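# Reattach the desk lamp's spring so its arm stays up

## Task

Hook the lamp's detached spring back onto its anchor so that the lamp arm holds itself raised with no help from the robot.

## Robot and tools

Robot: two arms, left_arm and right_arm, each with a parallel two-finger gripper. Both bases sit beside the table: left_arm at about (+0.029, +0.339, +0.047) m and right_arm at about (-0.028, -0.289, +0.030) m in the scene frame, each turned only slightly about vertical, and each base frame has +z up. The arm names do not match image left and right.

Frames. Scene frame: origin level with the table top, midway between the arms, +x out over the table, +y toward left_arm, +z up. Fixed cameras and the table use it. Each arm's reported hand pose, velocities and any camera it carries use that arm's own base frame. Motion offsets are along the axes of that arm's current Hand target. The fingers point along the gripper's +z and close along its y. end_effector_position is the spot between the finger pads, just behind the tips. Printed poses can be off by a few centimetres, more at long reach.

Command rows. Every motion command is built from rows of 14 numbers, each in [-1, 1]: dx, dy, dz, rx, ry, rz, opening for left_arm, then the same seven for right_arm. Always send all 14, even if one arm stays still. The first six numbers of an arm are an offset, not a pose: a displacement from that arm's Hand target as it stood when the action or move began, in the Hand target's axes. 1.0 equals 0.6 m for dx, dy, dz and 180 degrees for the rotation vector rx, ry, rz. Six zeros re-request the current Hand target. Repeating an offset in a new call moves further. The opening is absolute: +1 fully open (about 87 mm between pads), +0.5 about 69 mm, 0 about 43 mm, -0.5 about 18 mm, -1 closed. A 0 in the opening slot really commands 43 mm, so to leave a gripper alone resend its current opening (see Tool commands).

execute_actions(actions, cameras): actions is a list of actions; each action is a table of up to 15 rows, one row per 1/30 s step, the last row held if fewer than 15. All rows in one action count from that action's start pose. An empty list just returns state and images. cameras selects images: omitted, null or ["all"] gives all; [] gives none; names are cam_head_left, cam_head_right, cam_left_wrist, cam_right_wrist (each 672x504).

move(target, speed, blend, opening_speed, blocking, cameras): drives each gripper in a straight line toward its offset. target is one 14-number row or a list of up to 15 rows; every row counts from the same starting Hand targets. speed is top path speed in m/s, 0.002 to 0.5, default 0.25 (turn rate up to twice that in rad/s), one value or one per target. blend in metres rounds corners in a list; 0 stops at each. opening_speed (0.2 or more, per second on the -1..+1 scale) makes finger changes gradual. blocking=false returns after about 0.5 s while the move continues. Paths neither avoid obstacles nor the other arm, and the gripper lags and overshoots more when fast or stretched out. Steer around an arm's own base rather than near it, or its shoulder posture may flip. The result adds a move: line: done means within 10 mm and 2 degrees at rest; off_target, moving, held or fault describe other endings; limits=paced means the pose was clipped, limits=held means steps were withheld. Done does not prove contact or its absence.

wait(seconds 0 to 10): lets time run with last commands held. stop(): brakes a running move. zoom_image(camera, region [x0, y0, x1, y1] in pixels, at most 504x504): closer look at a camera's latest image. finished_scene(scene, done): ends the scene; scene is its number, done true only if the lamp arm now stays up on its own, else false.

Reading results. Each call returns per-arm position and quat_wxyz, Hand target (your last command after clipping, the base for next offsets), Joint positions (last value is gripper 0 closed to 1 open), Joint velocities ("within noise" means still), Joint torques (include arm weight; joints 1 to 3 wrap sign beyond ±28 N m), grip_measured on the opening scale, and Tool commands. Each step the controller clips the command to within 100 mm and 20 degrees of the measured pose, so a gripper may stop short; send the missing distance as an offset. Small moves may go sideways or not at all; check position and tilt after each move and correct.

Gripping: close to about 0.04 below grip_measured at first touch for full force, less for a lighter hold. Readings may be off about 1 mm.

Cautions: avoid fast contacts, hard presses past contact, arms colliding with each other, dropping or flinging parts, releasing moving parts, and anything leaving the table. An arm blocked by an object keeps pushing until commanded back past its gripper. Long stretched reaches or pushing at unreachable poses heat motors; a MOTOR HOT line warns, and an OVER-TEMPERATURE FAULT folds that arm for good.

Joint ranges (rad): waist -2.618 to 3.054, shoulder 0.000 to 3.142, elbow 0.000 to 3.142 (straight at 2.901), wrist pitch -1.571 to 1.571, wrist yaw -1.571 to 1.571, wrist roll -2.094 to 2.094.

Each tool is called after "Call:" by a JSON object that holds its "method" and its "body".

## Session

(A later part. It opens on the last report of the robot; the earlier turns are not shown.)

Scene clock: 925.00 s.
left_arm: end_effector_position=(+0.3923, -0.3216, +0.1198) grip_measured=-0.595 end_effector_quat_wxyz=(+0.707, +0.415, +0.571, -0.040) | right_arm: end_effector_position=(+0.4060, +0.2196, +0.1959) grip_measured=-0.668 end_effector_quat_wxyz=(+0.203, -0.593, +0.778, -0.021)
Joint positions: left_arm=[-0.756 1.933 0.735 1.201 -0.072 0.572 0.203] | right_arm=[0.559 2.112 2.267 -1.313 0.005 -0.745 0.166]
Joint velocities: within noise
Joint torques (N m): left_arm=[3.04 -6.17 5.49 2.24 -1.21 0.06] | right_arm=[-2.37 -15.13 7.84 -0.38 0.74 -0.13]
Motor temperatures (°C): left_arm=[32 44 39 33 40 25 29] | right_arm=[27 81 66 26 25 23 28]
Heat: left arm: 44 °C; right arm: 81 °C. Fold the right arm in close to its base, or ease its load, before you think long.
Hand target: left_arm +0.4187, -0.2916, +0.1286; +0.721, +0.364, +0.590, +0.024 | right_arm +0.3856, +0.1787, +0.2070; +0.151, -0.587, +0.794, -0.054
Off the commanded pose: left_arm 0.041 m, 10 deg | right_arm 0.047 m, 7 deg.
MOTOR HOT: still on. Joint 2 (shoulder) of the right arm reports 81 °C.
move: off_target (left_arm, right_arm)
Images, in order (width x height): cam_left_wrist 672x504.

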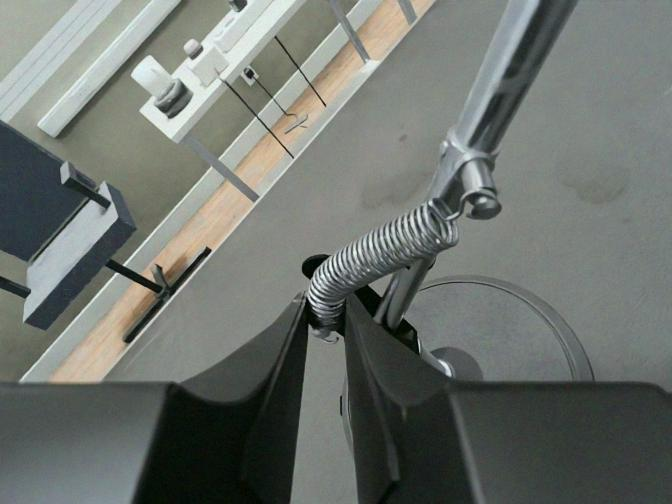

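Still hooked. Relax a bit more, then open slowly.

Call:
{"method": "move", "body": {"target": [[-0.005,-0.03,-0.01,0,0,0,-1,0,0,0,0,0,0,-1]], "speed": 0.06, "cameras": ["cam_left_wrist"]}}

Call:
{"method": "zoom_image", "body": {"camera": "cam_left_wrist", "region": [300, 310, 360, 360]}}

Call:
{"method": "move", "body": {"target": [[0,0,0,0,0,0,-0.25,0,0,0,0,0,0,-1]], "opening_speed": 0.3, "cameras": ["cam_left_wrist"]}}

Call:
{"method": "zoom_image", "body": {"camera": "cam_left_wrist", "region": [260, 230, 400, 370]}}

Scene clock: 929.27 s.
left_arm: end_effector_position=(+0.3900, -0.3233, +0.1191) grip_measured=-0.595 end_effector_quat_wxyz=(+0.716, +0.398, +0.573, -0.018) | right_arm: end_effector_position=(+0.4061, +0.2190, +0.1959) grip_measured=-0.670 end_effector_quat_wxyz=(+0.203, -0.593, +0.779, -0.023)
Joint positions: left_arm=[-0.793 1.962 0.735 1.255 -0.161 0.587 0.203] | right_arm=[0.559 2.112 2.267 -1.314 0.008 -0.745 0.165]
Joint velocities: within noise
Joint torques (N m): left_arm=[1.76 -6.16 4.94 2.09 -0.85 -0.06] | right_arm=[-2.33 -15.1 7.84 -0.37 0.72 -0.13]
Motor temperatures (°C): left_arm=[32 44 38 34 39 25 29] | right_arm=[27 82 65 26 25 23 28]
Heat: left arm: 44 °C; right arm: 82 °C. Fold the right arm in close to its base, or ease its load, before you think long.
Hand target: left_arm +0.4054, -0.3033, +0.1211; +0.721, +0.364, +0.589, +0.024 | right_arm +0.3855, +0.1788, +0.2070; +0.151, -0.587, +0.793, -0.054
Off the commanded pose: left_arm 0.025 m, 6 deg | right_arm 0.047 m, 7 deg.
MOTOR HOT: still on. Joint 2 (shoulder) of the right arm reports 82 °C.
move: off_target (left_arm, right_arm)
Images, in order (width x height): cam_left_wrist 672x504.

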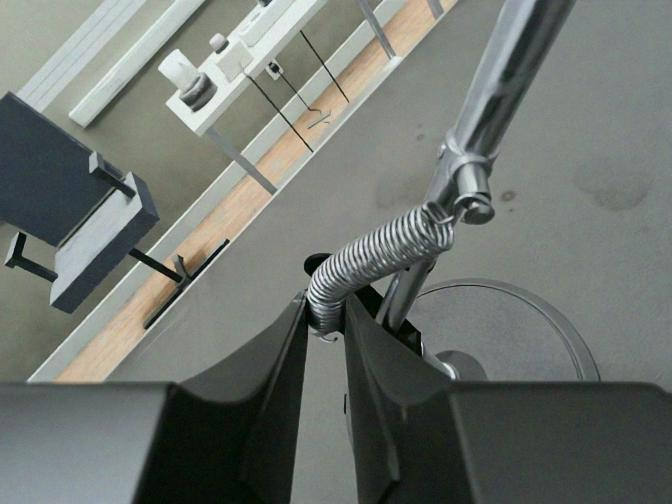

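Scaled by 8.400 from the camera's 672x504 image, which has a finer 960x720 frame.

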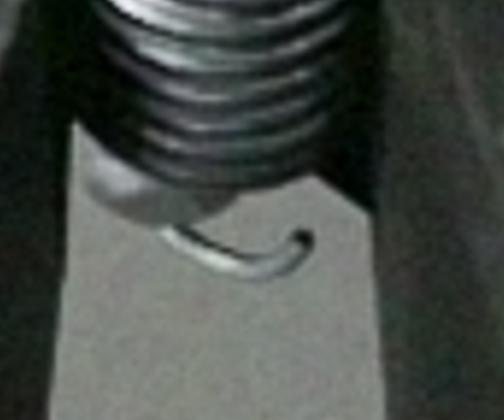

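Scene clock: 931.97 s.
left_arm: end_effector_position=(+0.3947, -0.3127, +0.1090) grip_measured=-0.250 end_effector_quat_wxyz=(+0.706, +0.387, +0.593, +0.007) | right_arm: end_effector_position=(+0.4037, +0.2144, +0.1948) grip_measured=-0.668 end_effector_quat_wxyz=(+0.194, -0.592, +0.782, -0.025)
Joint positions: left_arm=[-0.793 1.972 0.735 1.234 -0.225 0.587 0.375] | right_arm=[0.555 2.112 2.267 -1.332 0.014 -0.745 0.166]
Joint velocities: within noise
Joint torques (N m): left_arm=[1.77 -6.83 5.12 2.31 -0.28 -0.05] | right_arm=[-2.1 -15.15 7.61 -0.23 0.66 -0.12]
Motor temperatures (°C): left_arm=[32 44 38 34 39 25 29] | right_arm=[27 82 65 26 25 23 28]
Heat: left arm: 44 °C; right arm: 82 °C. Fold the right arm in close to its base, or ease its load, before you think long.
Hand target: left_arm +0.4054, -0.3032, +0.1209; +0.721, +0.364, +0.590, +0.024 | right_arm +0.3855, +0.1788, +0.2070; +0.151, -0.587, +0.793, -0.054
Off the commanded pose: left_arm 0.019 m, 4 deg | right_arm 0.042 m, 6 deg.
MOTOR HOT: still on. Joint 2 (shoulder) of the right arm reports 82 °C.
move: off_target (left_arm, right_arm)
Images, in order (width x height): cam_left_wrist 672x504.

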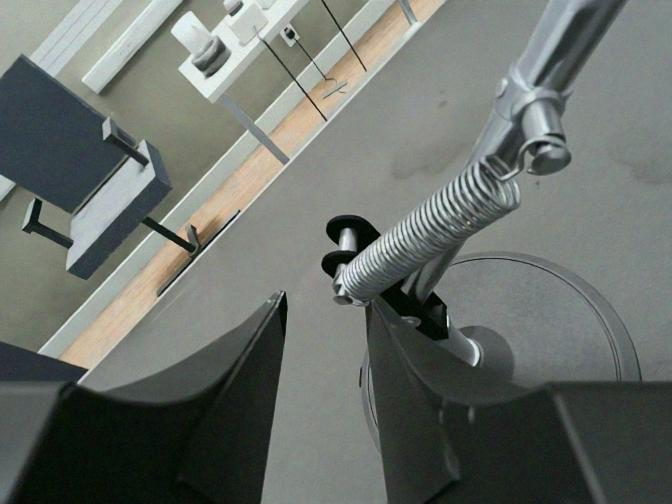

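Scaled by 3.600 from the camera's 672x504 image, which has a finer 960x720 frame.

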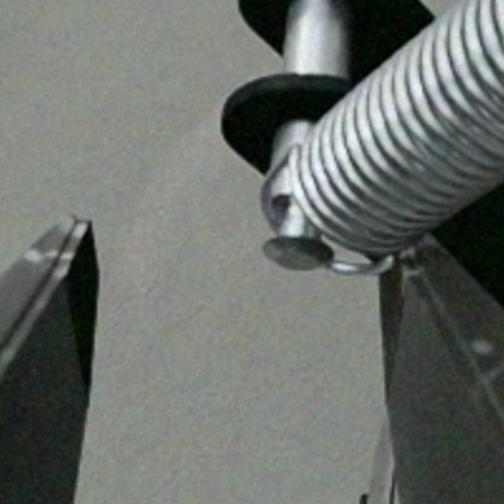

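Call:
{"method": "move", "body": {"target": [[0,0,-0.23,0,0,0,-0.25,0,0,0.02,0,0,0,-1]], "speed": 0.12, "cameras": ["cam_left_wrist"]}}

Call:
{"method": "move", "body": {"target": [[0,0,0,0,0,0,-0.25,0,0,0.0,0,0,0,-0.35]], "opening_speed": 0.2, "cameras": ["cam_left_wrist","cam_right_wrist","cam_head_right"]}}

Call:
{"method": "zoom_image", "body": {"camera": "cam_left_wrist", "region": [240, 180, 440, 400]}}

Scene clock: 937.60 s.
left_arm: end_effector_position=(+0.2868, -0.2339, +0.1026) grip_measured=-0.250 end_effector_quat_wxyz=(+0.706, +0.375, +0.600, +0.026) | right_arm: end_effector_position=(+0.3999, +0.2055, +0.1880) grip_measured=-0.665 end_effector_quat_wxyz=(+0.176, -0.591, +0.786, -0.035)
Joint positions: left_arm=[-0.934 1.686 0.209 1.474 -0.412 0.595 0.375] | right_arm=[0.551 2.105 2.233 -1.34 0.036 -0.745 0.168]
Joint velocities: within noise
Joint torques (N m): left_arm=[-0.65 -5.68 3.15 2.18 -0.1 -0.05] | right_arm=[-2.06 -14.95 5.16 0.26 0.41 -0.13]
Motor temperatures (°C): left_arm=[31 44 38 35 38 25 28] | right_arm=[27 82 65 26 25 23 28]
Heat: left arm: 44 °C; right arm: 82 °C. Fold the right arm in close to its base, or ease its load, before you think long.
Hand target: left_arm +0.2857, -0.2347, +0.1154; +0.721, +0.364, +0.589, +0.024 | right_arm +0.3892, +0.1798, +0.1957; +0.151, -0.587, +0.793, -0.054
Off the commanded pose: left_arm 0.013 m, 2 deg | right_arm 0.029 m, 4 deg.
MOTOR HOT: still on. Joint 2 (shoulder) of the right arm reports 82 °C.
move: off_target (left_arm, right_arm)
Images, in order (width x height): cam_left_wrist 672x504.

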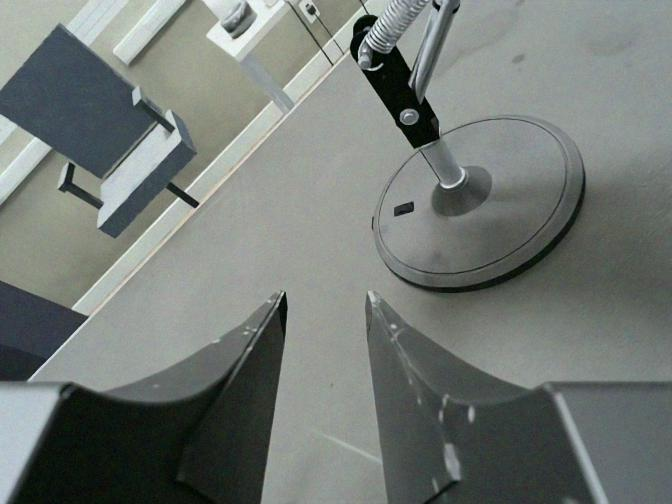

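Scene clock: 941.07 s.
left_arm: end_effector_position=(+0.2869, -0.2336, +0.1027) grip_measured=-0.250 end_effector_quat_wxyz=(+0.706, +0.375, +0.600, +0.026) | right_arm: end_effector_position=(+0.3935, +0.1881, +0.1823) grip_measured=-0.350 end_effector_quat_wxyz=(+0.144, -0.587, +0.795, -0.048)
Joint positions: left_arm=[-0.934 1.686 0.209 1.475 -0.413 0.595 0.375] | right_arm=[0.537 2.105 2.217 -1.385 0.066 -0.745 0.325]
Joint velocities: within noise
Joint torques (N m): left_arm=[-0.66 -5.67 3.15 2.18 -0.1 -0.06] | right_arm=[-0.9 -15.36 5.82 0.65 0.1 -0.14]
Motor temperatures (°C): left_arm=[31 44 38 35 37 25 28] | right_arm=[27 82 64 26 24 23 28]
Heat: left arm: 44 °C; right arm: 82 °C. Fold the right arm in close to its base, or ease its load, before you think long.
Hand target: left_arm +0.2857, -0.2346, +0.1154; +0.720, +0.364, +0.590, +0.024 | right_arm +0.3891, +0.1798, +0.1957; +0.151, -0.587, +0.793, -0.054
Off the commanded pose: left_arm 0.013 m, 2 deg | right_arm 0.016 m, 1 deg.
MOTOR HOT: still on. Joint 2 (shoulder) of the right arm reports 82 °C.
move: off_target (left_arm, right_arm)
Images, in order (width x height): cam_head_right 672x504, cam_left_wrist 672x504, cam_right_wrist 672x504.

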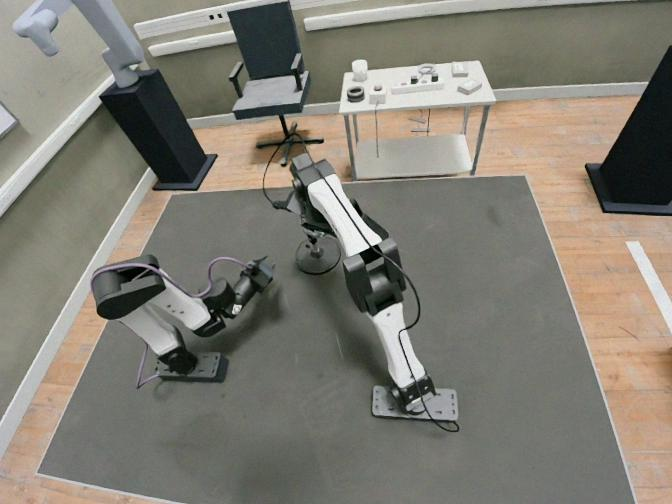

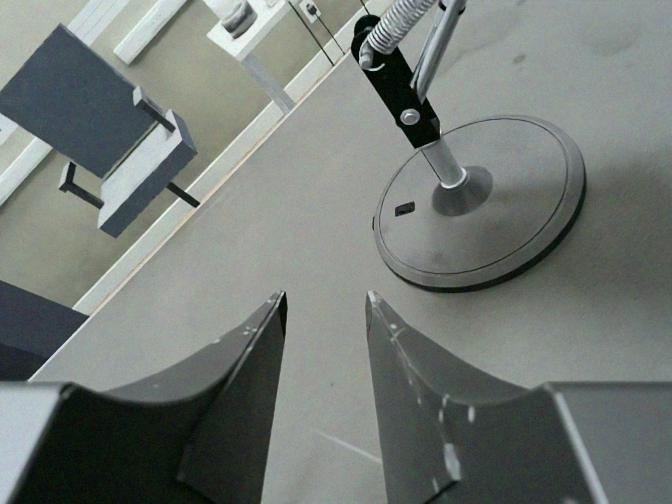

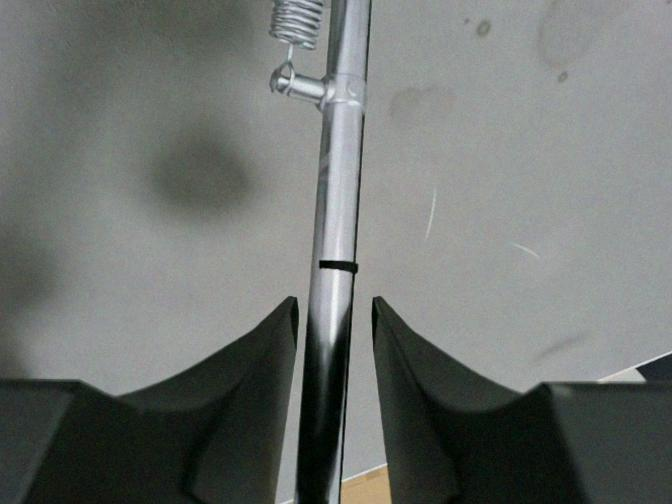

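Scaled by 2.291 from the camera's 672x504 image, which has a finer 960x720 frame.

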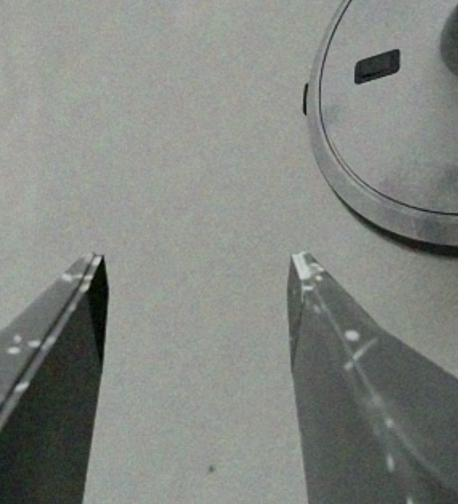

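Call:
{"method": "move", "body": {"target": [[0,0,0,0,0,0,-0.25,0,0,-0.18,0,0,0,-0.3]], "speed": 0.1, "cameras": ["cam_head_left","cam_head_right","cam_left_wrist","cam_right_wrist"]}}

Call:
{"method": "zoom_image", "body": {"camera": "cam_head_right", "region": [230, 120, 430, 320]}}

Scene clock: 945.47 s.
left_arm: end_effector_position=(+0.2869, -0.2336, +0.1028) grip_measured=-0.250 end_effector_quat_wxyz=(+0.706, +0.375, +0.600, +0.026) | right_arm: end_effector_position=(+0.3606, +0.1713, +0.2846) grip_measured=-0.300 end_effector_quat_wxyz=(+0.226, -0.579, +0.780, -0.066)
Joint positions: left_arm=[-0.934 1.686 0.209 1.475 -0.413 0.595 0.375] | right_arm=[0.554 1.951 2.395 -1.548 0.09 -0.745 0.35]
Joint velocities: within noise
Joint torques (N m): left_arm=[-0.65 -5.67 3.14 2.17 -0.1 -0.06] | right_arm=[0.39 -11.33 8.16 0.87 0.11 -0.14]
Motor temperatures (°C): left_arm=[31 44 38 35 37 25 28] | right_arm=[27 82 63 26 24 23 28]
Heat: left arm: 44 °C; right arm: 82 °C. Fold the right arm in close to its base, or ease its load, before you think long.
Hand target: left_arm +0.2857, -0.2347, +0.1154; +0.720, +0.364, +0.589, +0.024 | right_arm +0.3565, +0.1700, +0.2980; +0.151, -0.587, +0.793, -0.054
Off the commanded pose: left_arm 0.013 m, 2 deg | right_arm 0.014 m, 9 deg.
MOTOR HOT: still on. Joint 2 (shoulder) of the right arm reports 82 °C.
joint sent to its limit (right arm) — joint 4 (wrist pitch), lower limit. The joint targets are off in orientation, not in position.
move: off_target (left_arm, right_arm)

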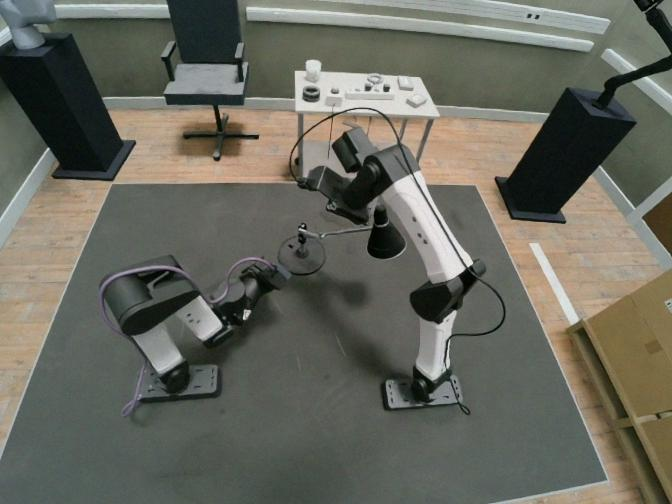

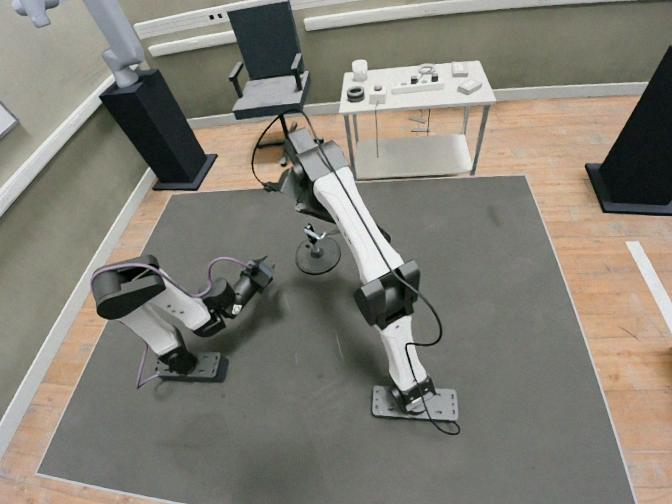

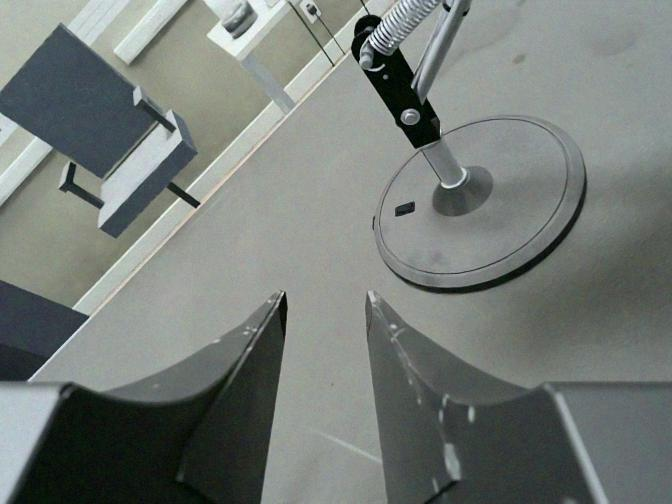

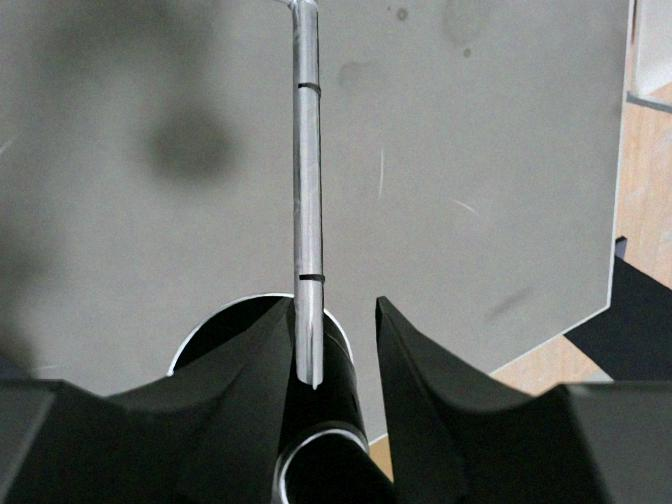

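Scaled by 2.520 from the camera's 672x504 image, which has a finer 960x720 frame.

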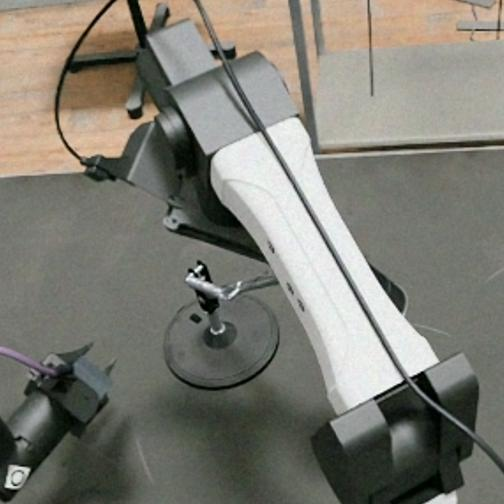

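Call:
{"method": "move", "body": {"target": [[0,0,0,0,0,0,-0.25,0,0,-0.15,0,0,0,-0.3]], "speed": 0.1}}

Call:
{"method": "wait", "body": {"seconds": 1}}

Call:
{"method": "zoom_image", "body": {"camera": "cam_head_left", "region": [270, 130, 470, 330]}}

Scene clock: 949.30 s.
left_arm: end_effector_position=(+0.2869, -0.2336, +0.1028) grip_measured=-0.250 end_effector_quat_wxyz=(+0.706, +0.375, +0.600, +0.027) | right_arm: end_effector_position=(+0.3346, +0.1643, +0.3727) grip_measured=-0.300 end_effector_quat_wxyz=(+0.349, -0.566, +0.742, -0.091)
Joint positions: left_arm=[-0.934 1.686 0.209 1.475 -0.414 0.595 0.375] | right_arm=[0.595 1.808 2.516 -1.55 0.133 -0.758 0.35]
Joint velocities: within noise
Joint torques (N m): left_arm=[-0.65 -5.7 3.14 2.17 -0.09 -0.06] | right_arm=[0.39 -8.59 7.09 1.23 0.13 -0.14]
Motor temperatures (°C): left_arm=[31 44 38 35 36 25 28] | right_arm=[27 80 63 27 24 23 27]
Heat: left arm: 44 °C; right arm: 80 °C. Fold the right arm in close to its base, or ease its load, before you think long.
Hand target: left_arm +0.2857, -0.2346, +0.1154; +0.720, +0.364, +0.590, +0.024 | right_arm +0.3292, +0.1616, +0.3835; +0.185, -0.585, +0.787, -0.060
Off the commanded pose: left_arm 0.013 m, 2 deg | right_arm 0.012 m, 24 deg; orientation clipped.
MOTOR HOT: still on. Joint 2 (shoulder) of the right arm reports 80 °C.
joint sent to its limit (right arm) — joint 4 (wrist pitch), lower limit. The joint targets are off in orientation, not in position.
move: off_target (left_arm, right_arm); limits=paced

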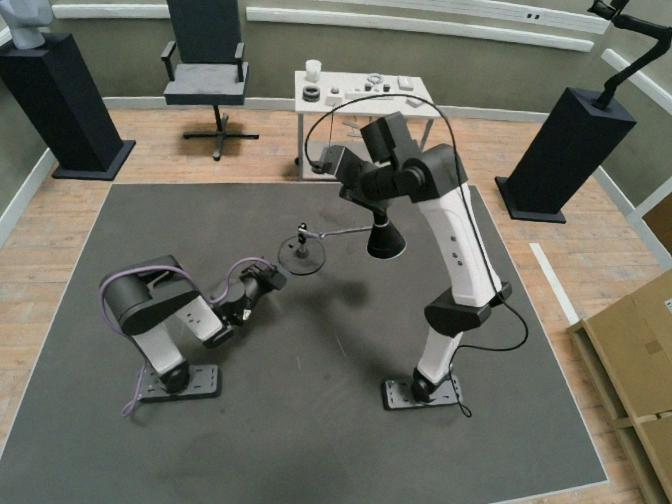

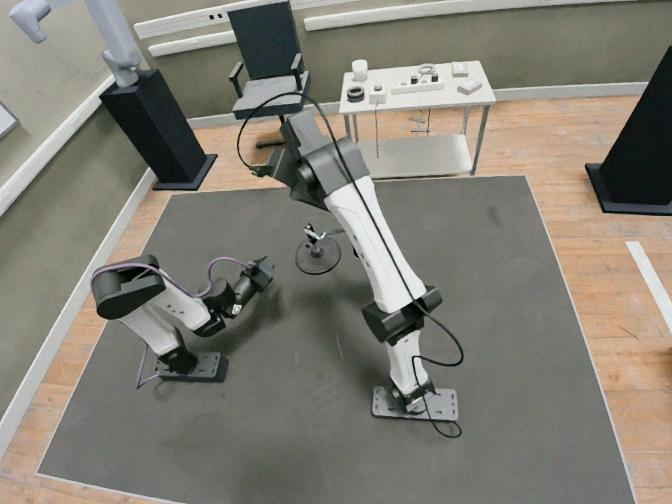

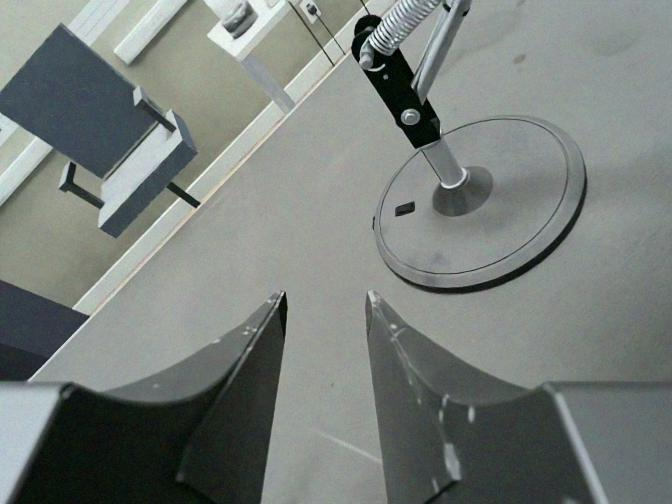

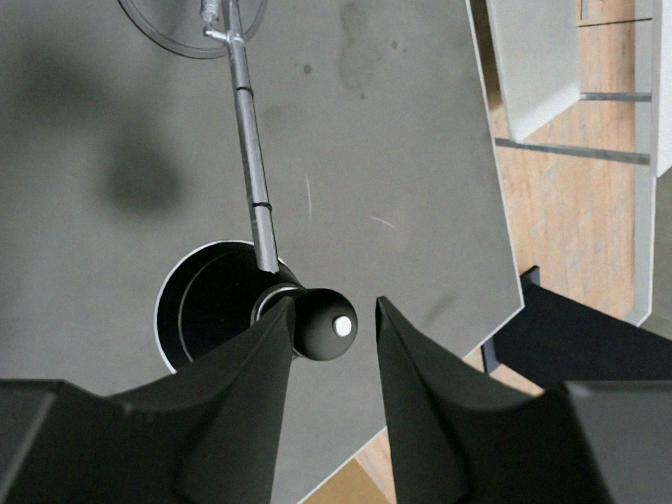

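Scene clock: 950.30 s.
left_arm: end_effector_position=(+0.2869, -0.2336, +0.1028) grip_measured=-0.250 end_effector_quat_wxyz=(+0.706, +0.375, +0.600, +0.027) | right_arm: end_effector_position=(+0.3346, +0.1641, +0.3728) grip_measured=-0.300 end_effector_quat_wxyz=(+0.349, -0.566, +0.742, -0.091)
Joint positions: left_arm=[-0.934 1.686 0.209 1.475 -0.414 0.595 0.375] | right_arm=[0.595 1.808 2.516 -1.55 0.133 -0.759 0.35]
Joint velocities: within noise
Joint torques (N m): left_arm=[-0.64 -5.68 3.14 2.17 -0.09 -0.06] | right_arm=[0.42 -8.66 7.05 1.23 0.13 -0.15]
Motor temperatures (°C): left_arm=[31 44 38 35 36 25 28] | right_arm=[27 79 63 27 24 23 27]
Heat: left arm: 44 °C; right arm: 79 °C. Fold the right arm in close to its base, or ease its load, before you think long.
Hand target: left_arm +0.2857, -0.2346, +0.1154; +0.720, +0.364, +0.590, +0.024 | right_arm +0.3292, +0.1616, +0.3835; +0.185, -0.585, +0.787, -0.060
Tool commands: left_gripper/opening=-0.25 right_gripper/opening=-0.3
Off the commanded pose: left_arm 0.013 m, 2 deg | right_arm 0.012 m, 24 deg; orientation clipped.
MOTOR HOT: still on. Joint 2 (shoulder) of the right arm reports 79 °C.
wait: 1.00 s; at rest by 0.17 s

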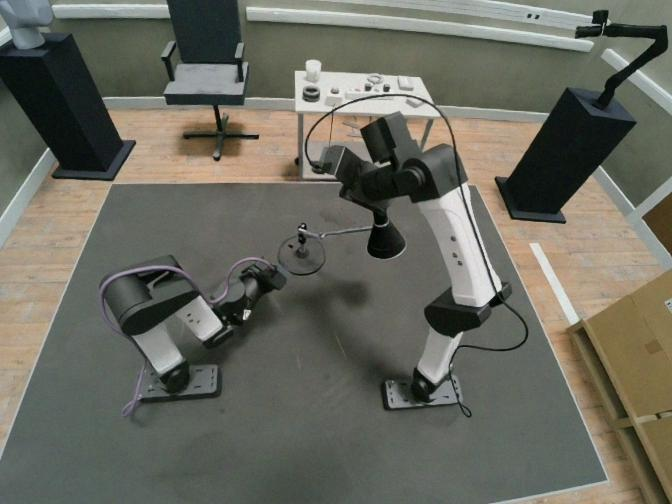

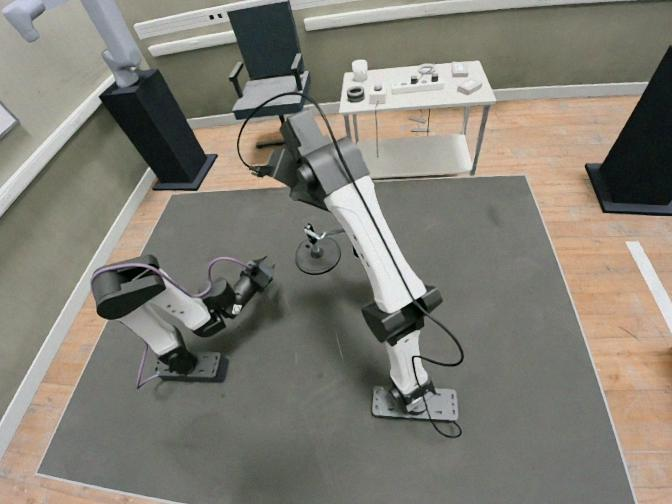

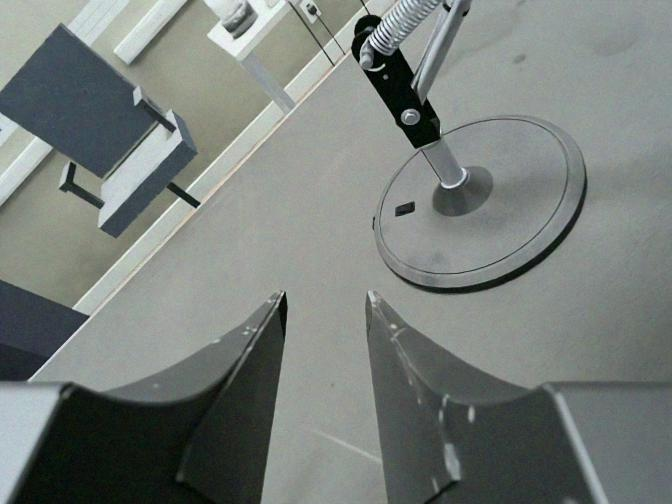

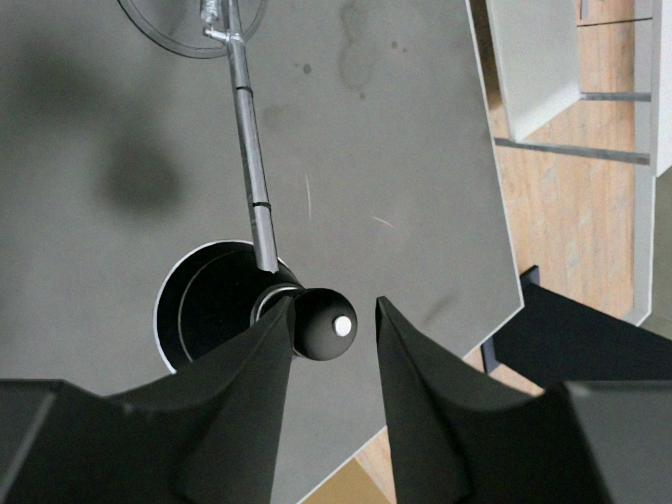

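Scaled by 2.520 from the camera's 672x504 image, which has a finer 960x720 frame.

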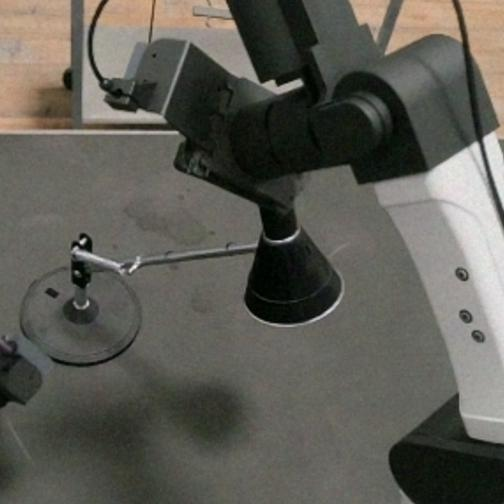

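Lamp stands on its own, untouched.

Call:
{"method": "finished_scene", "body": {"scene": 2, "done": true}}

The scene is finished: the task was done.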